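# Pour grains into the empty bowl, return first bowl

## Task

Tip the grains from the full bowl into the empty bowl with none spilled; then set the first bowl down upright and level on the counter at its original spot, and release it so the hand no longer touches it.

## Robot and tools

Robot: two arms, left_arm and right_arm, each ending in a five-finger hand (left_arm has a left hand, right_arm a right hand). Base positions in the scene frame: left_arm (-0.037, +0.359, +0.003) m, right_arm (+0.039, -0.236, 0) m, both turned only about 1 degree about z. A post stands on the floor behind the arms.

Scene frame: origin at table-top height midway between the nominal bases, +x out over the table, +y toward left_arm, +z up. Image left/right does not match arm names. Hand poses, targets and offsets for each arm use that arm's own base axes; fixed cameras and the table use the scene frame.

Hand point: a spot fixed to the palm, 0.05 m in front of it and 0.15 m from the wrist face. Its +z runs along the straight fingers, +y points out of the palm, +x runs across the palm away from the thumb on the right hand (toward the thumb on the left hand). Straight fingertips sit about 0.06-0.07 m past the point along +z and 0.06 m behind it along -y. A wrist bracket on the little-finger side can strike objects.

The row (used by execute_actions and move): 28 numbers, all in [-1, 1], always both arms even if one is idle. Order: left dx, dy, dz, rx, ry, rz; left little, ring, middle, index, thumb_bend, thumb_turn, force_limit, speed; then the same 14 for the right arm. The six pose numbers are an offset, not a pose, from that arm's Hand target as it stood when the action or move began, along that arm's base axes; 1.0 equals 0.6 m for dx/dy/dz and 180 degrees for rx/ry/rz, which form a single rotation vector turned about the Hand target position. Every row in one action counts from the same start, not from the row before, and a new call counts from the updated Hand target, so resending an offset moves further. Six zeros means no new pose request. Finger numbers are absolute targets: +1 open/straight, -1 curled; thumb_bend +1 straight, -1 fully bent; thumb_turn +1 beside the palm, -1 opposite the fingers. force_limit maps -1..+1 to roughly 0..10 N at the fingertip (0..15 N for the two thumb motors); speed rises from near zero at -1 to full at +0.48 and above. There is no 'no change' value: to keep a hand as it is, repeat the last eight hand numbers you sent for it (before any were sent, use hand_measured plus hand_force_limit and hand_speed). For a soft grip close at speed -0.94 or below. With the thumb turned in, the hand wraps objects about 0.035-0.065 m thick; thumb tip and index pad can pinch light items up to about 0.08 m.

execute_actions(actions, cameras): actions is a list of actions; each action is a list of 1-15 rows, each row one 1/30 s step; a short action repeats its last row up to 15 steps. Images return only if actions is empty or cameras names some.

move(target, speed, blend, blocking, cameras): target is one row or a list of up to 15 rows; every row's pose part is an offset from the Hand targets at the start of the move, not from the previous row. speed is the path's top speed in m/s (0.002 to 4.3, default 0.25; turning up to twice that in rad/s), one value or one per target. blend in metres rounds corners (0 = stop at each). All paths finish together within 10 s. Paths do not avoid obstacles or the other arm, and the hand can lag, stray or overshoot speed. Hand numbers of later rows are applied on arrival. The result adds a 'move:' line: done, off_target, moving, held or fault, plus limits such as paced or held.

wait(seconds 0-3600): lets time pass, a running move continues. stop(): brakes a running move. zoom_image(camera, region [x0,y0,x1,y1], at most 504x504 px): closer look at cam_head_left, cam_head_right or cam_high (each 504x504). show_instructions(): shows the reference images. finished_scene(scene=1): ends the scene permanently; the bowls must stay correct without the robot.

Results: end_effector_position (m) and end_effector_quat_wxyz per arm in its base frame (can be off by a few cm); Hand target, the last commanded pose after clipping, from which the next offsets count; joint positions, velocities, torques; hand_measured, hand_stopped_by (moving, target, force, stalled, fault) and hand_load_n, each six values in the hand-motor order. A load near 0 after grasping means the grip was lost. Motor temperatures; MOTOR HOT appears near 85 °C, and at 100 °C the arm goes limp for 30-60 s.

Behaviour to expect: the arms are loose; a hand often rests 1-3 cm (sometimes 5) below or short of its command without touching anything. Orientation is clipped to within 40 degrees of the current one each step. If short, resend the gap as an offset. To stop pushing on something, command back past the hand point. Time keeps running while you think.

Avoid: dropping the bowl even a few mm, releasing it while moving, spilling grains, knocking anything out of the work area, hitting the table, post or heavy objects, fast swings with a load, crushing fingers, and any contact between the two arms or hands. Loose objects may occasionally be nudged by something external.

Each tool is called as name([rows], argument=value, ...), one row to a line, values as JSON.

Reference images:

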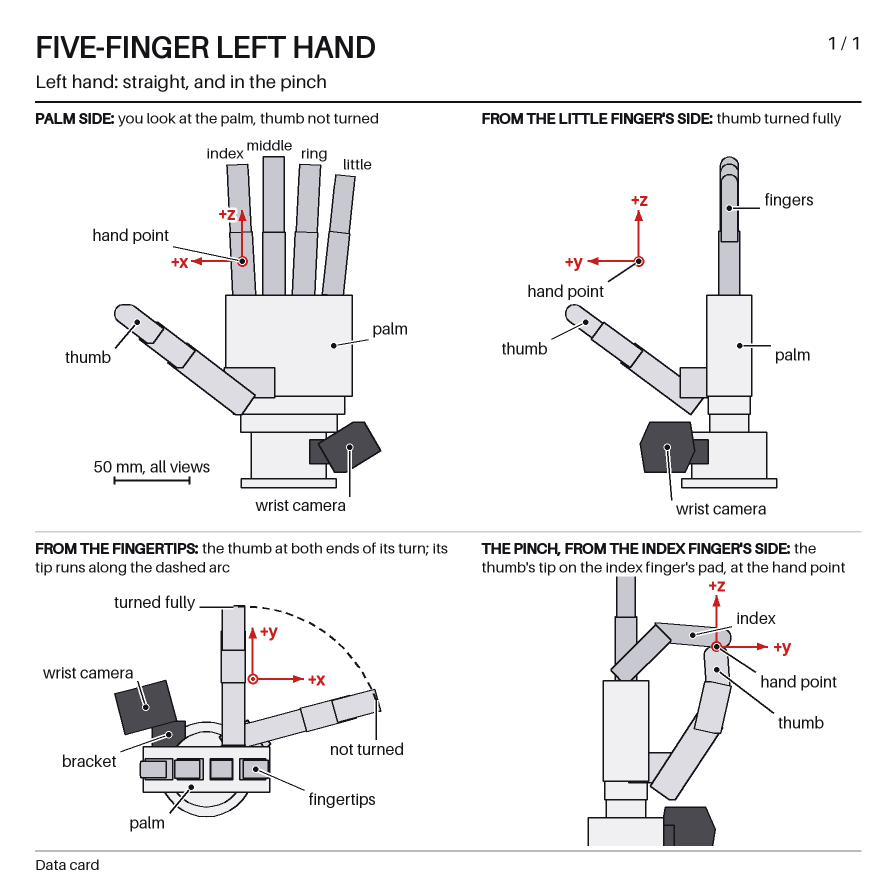

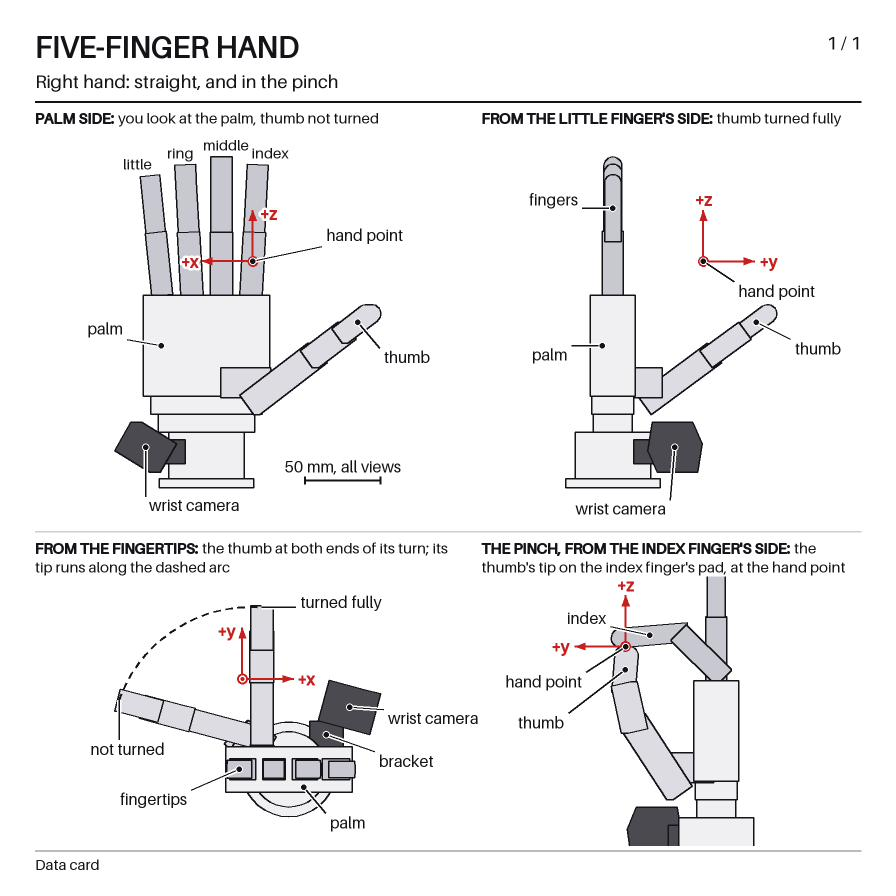

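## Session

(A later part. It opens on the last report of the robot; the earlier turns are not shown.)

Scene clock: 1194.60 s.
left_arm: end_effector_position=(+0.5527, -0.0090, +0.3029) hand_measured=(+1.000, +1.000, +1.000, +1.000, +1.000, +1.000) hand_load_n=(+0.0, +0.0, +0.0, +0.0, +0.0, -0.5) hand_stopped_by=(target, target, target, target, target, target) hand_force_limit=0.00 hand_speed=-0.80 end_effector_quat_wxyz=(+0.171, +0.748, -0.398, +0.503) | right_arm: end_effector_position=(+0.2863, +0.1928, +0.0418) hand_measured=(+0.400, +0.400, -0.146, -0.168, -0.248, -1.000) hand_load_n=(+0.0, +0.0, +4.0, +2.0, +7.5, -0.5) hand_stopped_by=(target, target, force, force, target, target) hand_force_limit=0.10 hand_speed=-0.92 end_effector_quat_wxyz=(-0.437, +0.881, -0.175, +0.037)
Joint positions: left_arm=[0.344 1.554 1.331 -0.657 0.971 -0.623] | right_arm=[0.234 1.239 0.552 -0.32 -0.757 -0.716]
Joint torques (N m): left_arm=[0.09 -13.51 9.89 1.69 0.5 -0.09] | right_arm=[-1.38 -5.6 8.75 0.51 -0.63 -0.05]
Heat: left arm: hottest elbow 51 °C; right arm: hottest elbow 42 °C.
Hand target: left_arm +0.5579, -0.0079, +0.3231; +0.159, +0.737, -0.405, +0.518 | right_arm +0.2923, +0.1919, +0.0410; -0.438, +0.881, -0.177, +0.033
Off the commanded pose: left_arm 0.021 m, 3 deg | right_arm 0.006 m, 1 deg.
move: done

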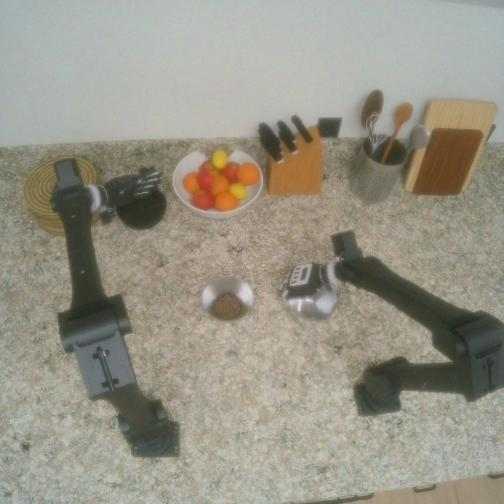

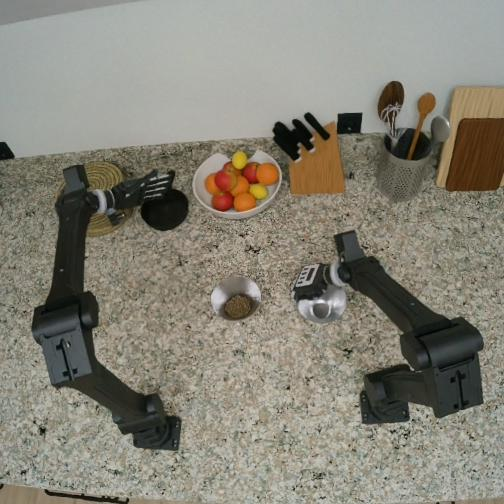

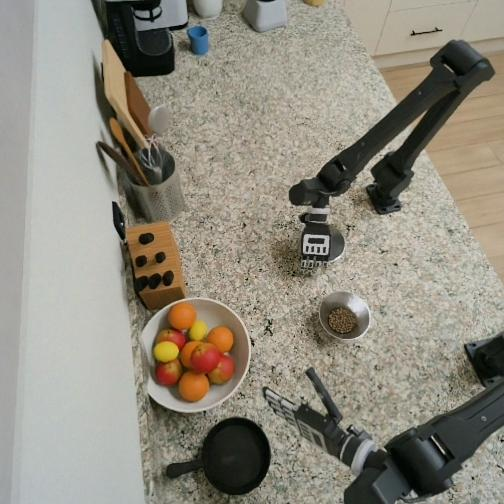

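move(target=[0,0,0,0,0,0,1,1,1,1,1,1,0,-0.8, 0.003,-0.014,0.003,0,0,0,0.4,0.4,-0.6,-0.6,-0.25,-1,0.1,-0.92], speed=0.02, cameras=["all"])

zoom_image(camera="cam_head_right", region=[270, 240, 370, 340])

zoom_image(camera="cam_high", region=[270, 180, 370, 280])

Scene clock: 1203.00 s.
left_arm: end_effector_position=(+0.5527, -0.0090, +0.3029) hand_measured=(+1.000, +1.000, +1.000, +1.000, +1.000, +1.000) hand_load_n=(+0.0, +0.0, +0.0, +0.0, +0.0, +0.0) hand_stopped_by=(target, target, target, target, target, target) hand_force_limit=0.00 hand_speed=-0.80 end_effector_quat_wxyz=(+0.171, +0.748, -0.398, +0.503) | right_arm: end_effector_position=(+0.2847, +0.1891, +0.0433) hand_measured=(+0.400, +0.400, -0.146, -0.168, -0.248, -1.000) hand_load_n=(+0.0, +0.0, +4.0, +4.0, +7.5, -0.5) hand_stopped_by=(target, target, force, force, target, target) hand_force_limit=0.10 hand_speed=-0.92 end_effector_quat_wxyz=(-0.441, +0.879, -0.178, +0.030)
Joint positions: left_arm=[0.344 1.554 1.331 -0.657 0.971 -0.623] | right_arm=[0.216 1.239 0.555 -0.343 -0.778 -0.728]
Joint torques (N m): left_arm=[-0.26 -14.1 10.02 1.61 0.47 -0.09] | right_arm=[-1.79 -5.83 9.05 0.06 -0.45 -0.16]
Heat: left arm: hottest elbow 51 °C; right arm: hottest elbow 42 °C.
Hand target: left_arm +0.5579, -0.0079, +0.3231; +0.159, +0.737, -0.405, +0.518 | right_arm +0.2941, +0.1835, +0.0428; -0.438, +0.881, -0.177, +0.033
Off the commanded pose: left_arm 0.021 m, 3 deg | right_arm 0.011 m, 1 deg.
move: off_target (right_arm)

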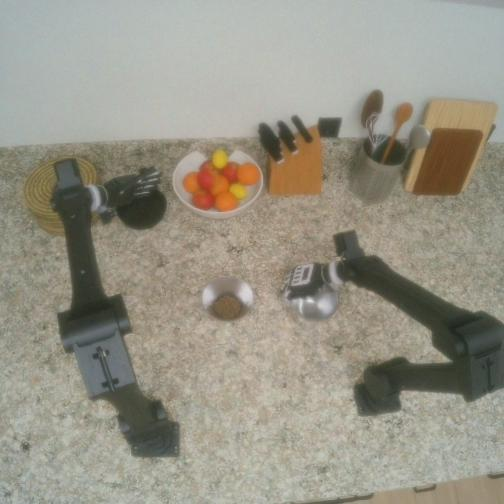

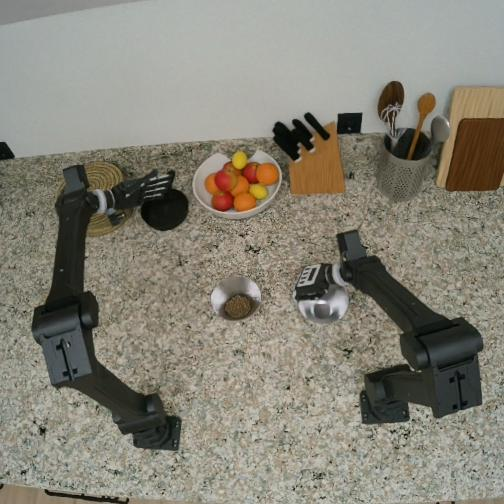

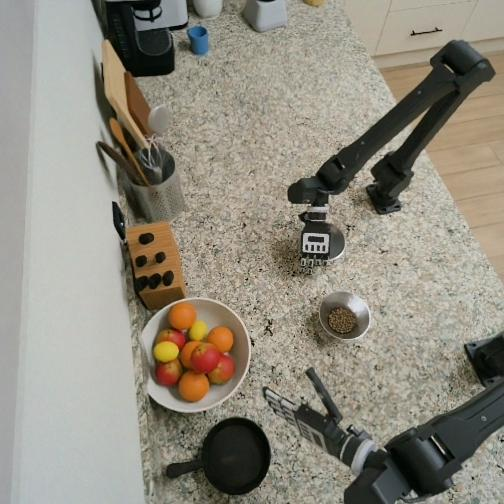

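Scaled by 5.040 from the camera's image (finer frame: 720x720).

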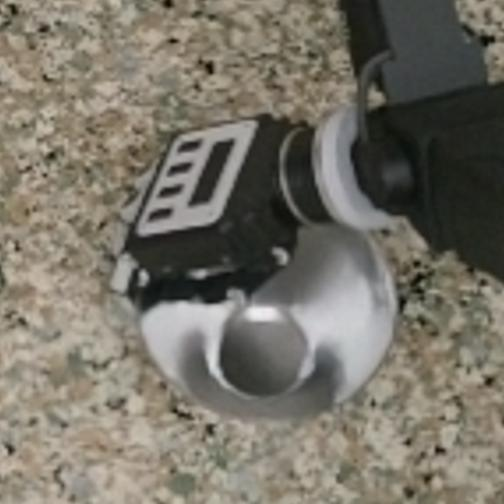

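Scaled by 5.040 from the camera's image (finer frame: 720x720).

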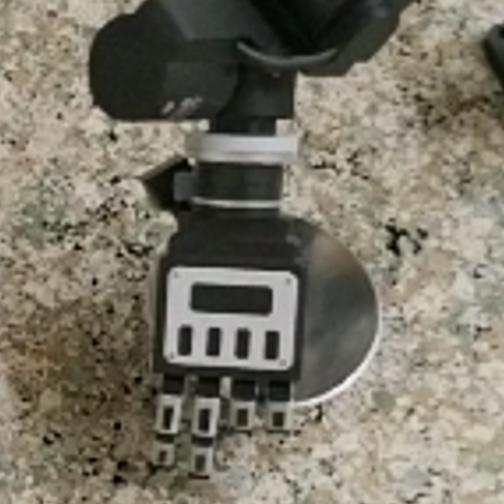

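move(target=[0,0,0,0,0,0,1,1,1,1,1,1,0,-0.8, 0,0,0,0,0,0,0.4,0.4,-0.03,-0.03,-0.25,-1,0.1,-0.94], cameras=[])

move([
  [0,0,0,0,0,0,1,1,1,1,1,1,0,-0.8, 0,0,0,0,0,0,0.4,0.4,0.4,0.4,-0.25,-1,0.1,-0.85],
  [0,0,0,0,0,0,1,1,1,1,1,1,0,-0.8, 0,0,0,0,0,0,0.4,0.4,0.4,0.4,0.0,-1,0.1,-0.85],
], cameras=["all"])

zoom_image(camera="cam_head_right", region=[270, 240, 370, 340])

zoom_image(camera="cam_high", region=[270, 180, 370, 280])

Scene clock: 1216.40 s.
left_arm: end_effector_position=(+0.5527, -0.0090, +0.3029) hand_measured=(+1.000, +1.000, +1.000, +1.000, +1.000, +1.000) hand_load_n=(+0.0, +0.0, +0.0, +0.0, +0.0, +0.0) hand_stopped_by=(target, target, target, target, target, target) hand_force_limit=0.00 hand_speed=-0.80 end_effector_quat_wxyz=(+0.171, +0.748, -0.398, +0.503) | right_arm: end_effector_position=(+0.2841, +0.1883, +0.0417) hand_measured=(+0.400, +0.400, -0.030, -0.030, -0.250, -1.000) hand_load_n=(+0.0, +0.0, +1.0, +0.0, +1.5, -0.5) hand_stopped_by=(target, target, target, target, target, target) hand_force_limit=0.10 hand_speed=-0.94 end_effector_quat_wxyz=(-0.439, +0.880, -0.179, +0.028)
Joint positions: left_arm=[0.344 1.554 1.331 -0.657 0.971 -0.623] | right_arm=[0.214 1.244 0.555 -0.346 -0.778 -0.731]
Joint torques (N m): left_arm=[0.15 -13.74 9.96 1.63 0.5 -0.1] | right_arm=[-1.67 -5.95 9.02 0.17 -0.44 -0.14]
Heat: left arm: hottest elbow 51 °C; right arm: hottest elbow 41 °C.
Hand target: left_arm +0.5579, -0.0079, +0.3231; +0.159, +0.737, -0.405, +0.518 | right_arm +0.2941, +0.1835, +0.0428; -0.438, +0.881, -0.177, +0.033
Off the commanded pose: left_arm 0.021 m, 3 deg | right_arm 0.011 m, 1 deg.
move: done

Scene clock: 1219.73 s.
left_arm: end_effector_position=(+0.5527, -0.0090, +0.3029) hand_measured=(+1.000, +1.000, +1.000, +1.000, +1.000, +1.000) hand_load_n=(+0.0, +0.0, +0.0, +0.0, -0.5, +0.0) hand_stopped_by=(target, target, target, target, target, target) hand_force_limit=0.00 hand_speed=-0.80 end_effector_quat_wxyz=(+0.171, +0.748, -0.398, +0.503) | right_arm: end_effector_position=(+0.2827, +0.1874, +0.0391) hand_measured=(+0.400, +0.400, +0.400, +0.400, +0.000, -1.000) hand_load_n=(+0.0, +0.0, +0.0, +0.0, +0.0, -0.5) hand_stopped_by=(target, target, target, target, target, target) hand_force_limit=0.10 hand_speed=-0.85 end_effector_quat_wxyz=(-0.437, +0.881, -0.182, +0.023)
Joint positions: left_arm=[0.344 1.554 1.331 -0.657 0.971 -0.623] | right_arm=[0.213 1.251 0.555 -0.351 -0.778 -0.732]
Joint torques (N m): left_arm=[-0.09 -13.51 10.03 1.62 0.46 -0.07] | right_arm=[-1.61 -6.83 9.01 0.36 -0.45 -0.14]
Heat: left arm: hottest elbow 51 °C; right arm: hottest elbow 41 °C.
Hand target: left_arm +0.5579, -0.0079, +0.3231; +0.159, +0.737, -0.405, +0.518 | right_arm +0.2941, +0.1835, +0.0428; -0.438, +0.881, -0.177, +0.033
Off the commanded pose: left_arm 0.021 m, 3 deg | right_arm 0.013 m, 1 deg.
move: done; target 2's new numbers were sent with right_arm's hand 0.012 m and 1 deg from that target

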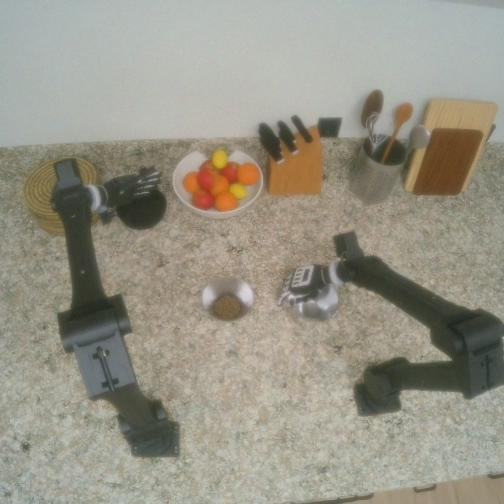

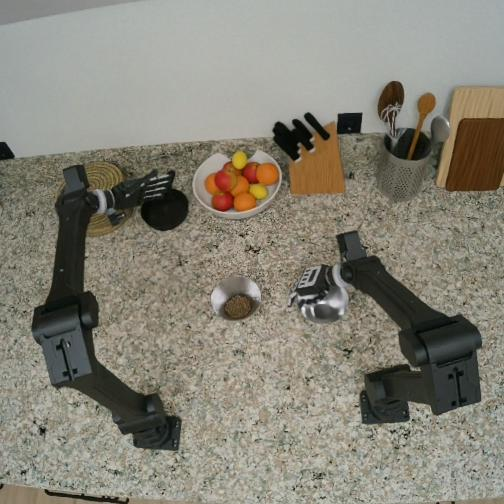

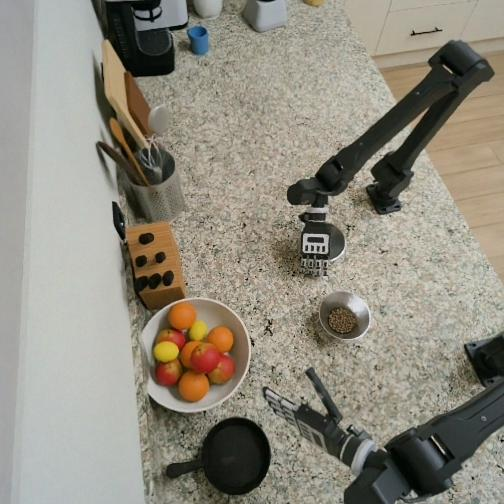

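Scaled by 5.040 from the camera's image (finer frame: 720x720).

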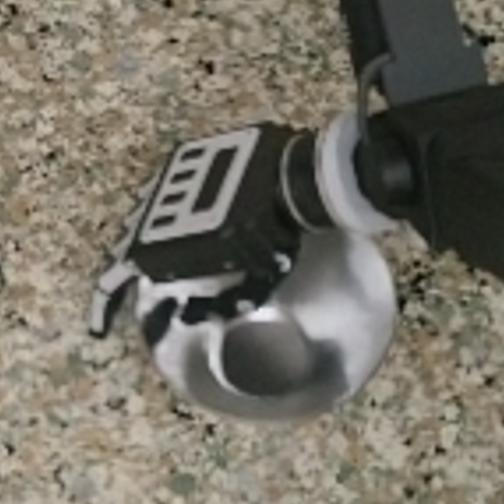

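Scaled by 5.040 from the camera's image (finer frame: 720x720).

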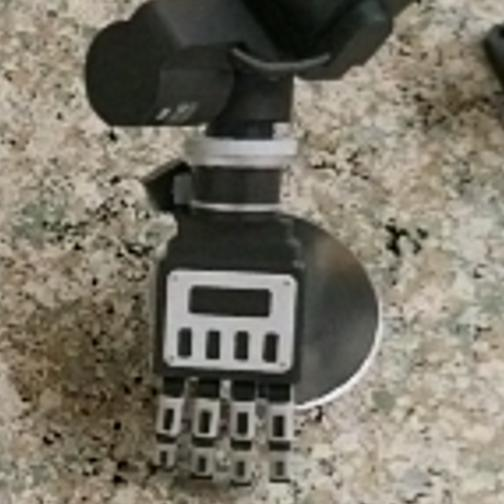

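move([
  [0,0,0,0,0,0,1,1,1,1,1,1,0,-0.8, -0.01,0.012,0.1,0,0,0,0.4,0.4,0.4,0.4,0.0,-1,0.1,-0.85],
  [0,0,0,0,0,0,1,1,1,1,1,1,0,-0.8, 0,0.05,0.3,0,0,0,0.4,0.4,0.4,0.4,0.0,-1,0.1,-0.85],
], speed=[0.04,0.1], blend=[0.01,0], cameras=["all"])

zoom_image(camera="cam_head_right", region=[180, 230, 380, 360])

zoom_image(camera="cam_high", region=[250, 180, 430, 360])

Scene clock: 1242.20 s.
left_arm: end_effector_position=(+0.5527, -0.0090, +0.3029) hand_measured=(+1.000, +1.000, +1.000, +1.000, +1.000, +1.000) hand_load_n=(-0.5, +0.0, +0.0, +0.0, +0.0, +0.0) hand_stopped_by=(target, target, target, target, target, target) hand_force_limit=0.00 hand_speed=-0.80 end_effector_quat_wxyz=(+0.171, +0.748, -0.398, +0.503) | right_arm: end_effector_position=(+0.2882, +0.2043, +0.1960) hand_measured=(+0.400, +0.400, +0.400, +0.400, +0.000, -1.000) hand_load_n=(+0.0, +0.0, +0.0, +0.0, +0.0, +0.0) hand_stopped_by=(target, target, target, target, target, target) hand_force_limit=0.10 hand_speed=-0.85 end_effector_quat_wxyz=(-0.426, +0.885, -0.185, +0.020)
Joint positions: left_arm=[0.344 1.554 1.331 -0.657 0.971 -0.623] | right_arm=[0.273 1.058 0.877 -0.843 -0.73 -0.673]
Joint torques (N m): left_arm=[-0.32 -13.8 9.87 1.7 0.48 -0.08] | right_arm=[0.09 -8.23 13.27 0.43 -0.31 0.21]
Heat: left arm: hottest elbow 52 °C; right arm: hottest elbow 41 °C.
Hand target: left_arm +0.5579, -0.0079, +0.3231; +0.159, +0.737, -0.405, +0.518 | right_arm +0.2941, +0.2135, +0.2228; -0.438, +0.881, -0.177, +0.033
Off the commanded pose: left_arm 0.021 m, 3 deg | right_arm 0.029 m, 2 deg.
move: off_target (right_arm)

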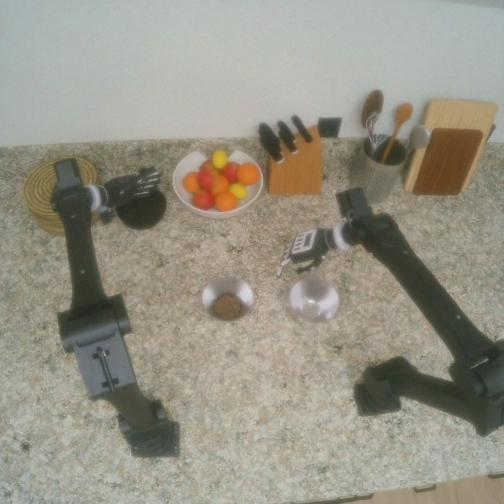

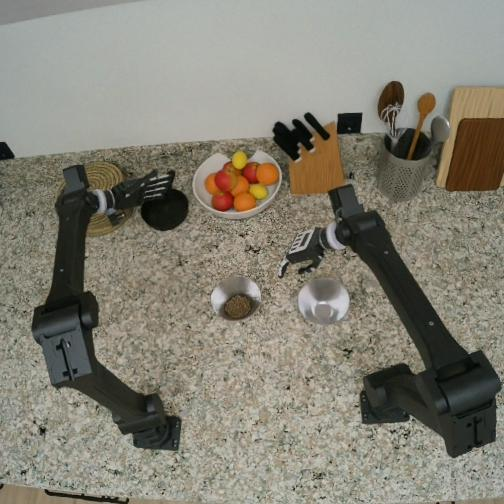

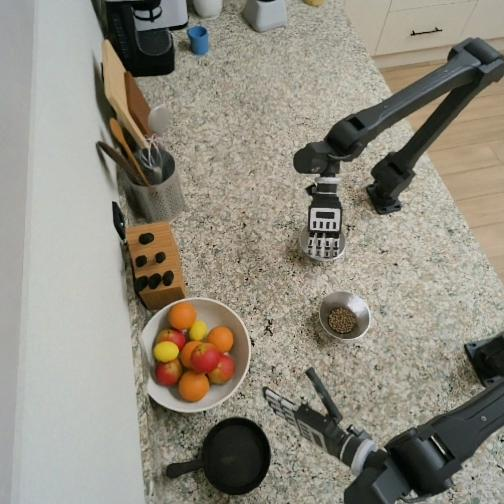

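Scaled by 2.520 from the camera's image (finer frame: 720x720).

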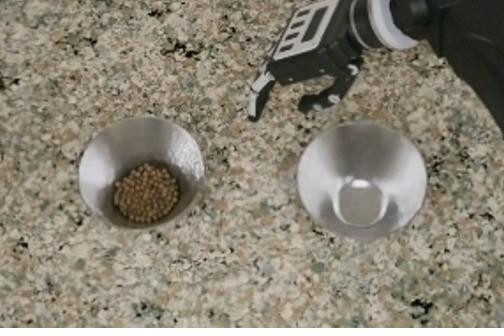

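Scaled by 2.800 from the camera's image (finer frame: 720x720).

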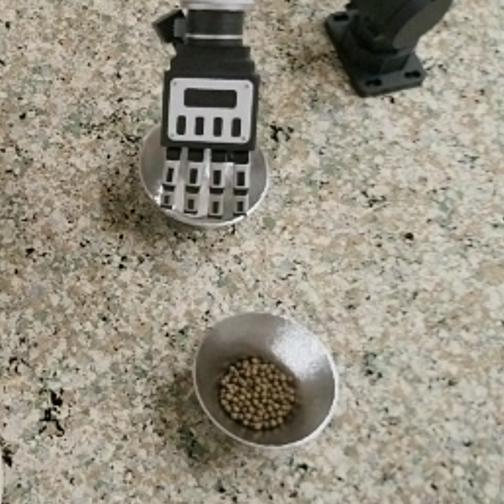

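zoom_image(camera="cam_head_right", region=[195, 250, 285, 340])

zoom_image(camera="cam_high", region=[290, 260, 400, 370])

zoom_image(camera="cam_head_right", region=[280, 250, 370, 340])

Scaled by 5.600 from the camera's image (finer frame: 720x720).

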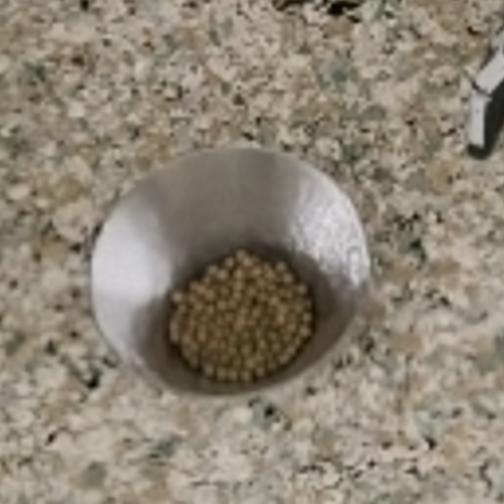

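Scaled by 4.582 from the camera's image (finer frame: 720x720).

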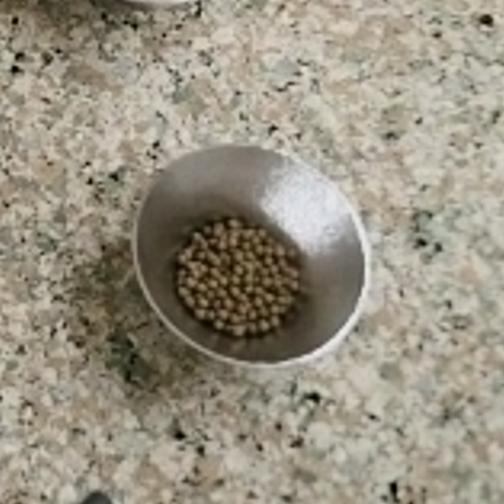

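Scaled by 5.600 from the camera's image (finer frame: 720x720).

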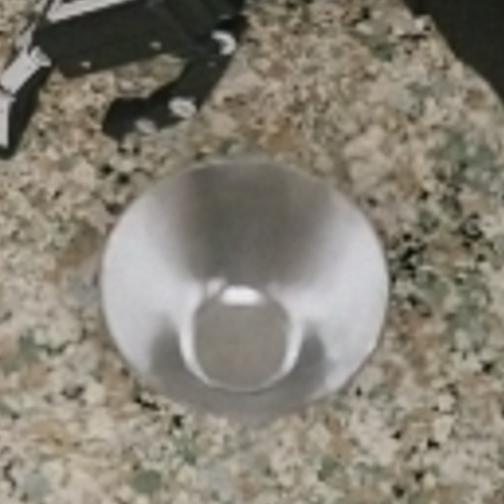

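finished_scene()

The scene is finished: the task was done.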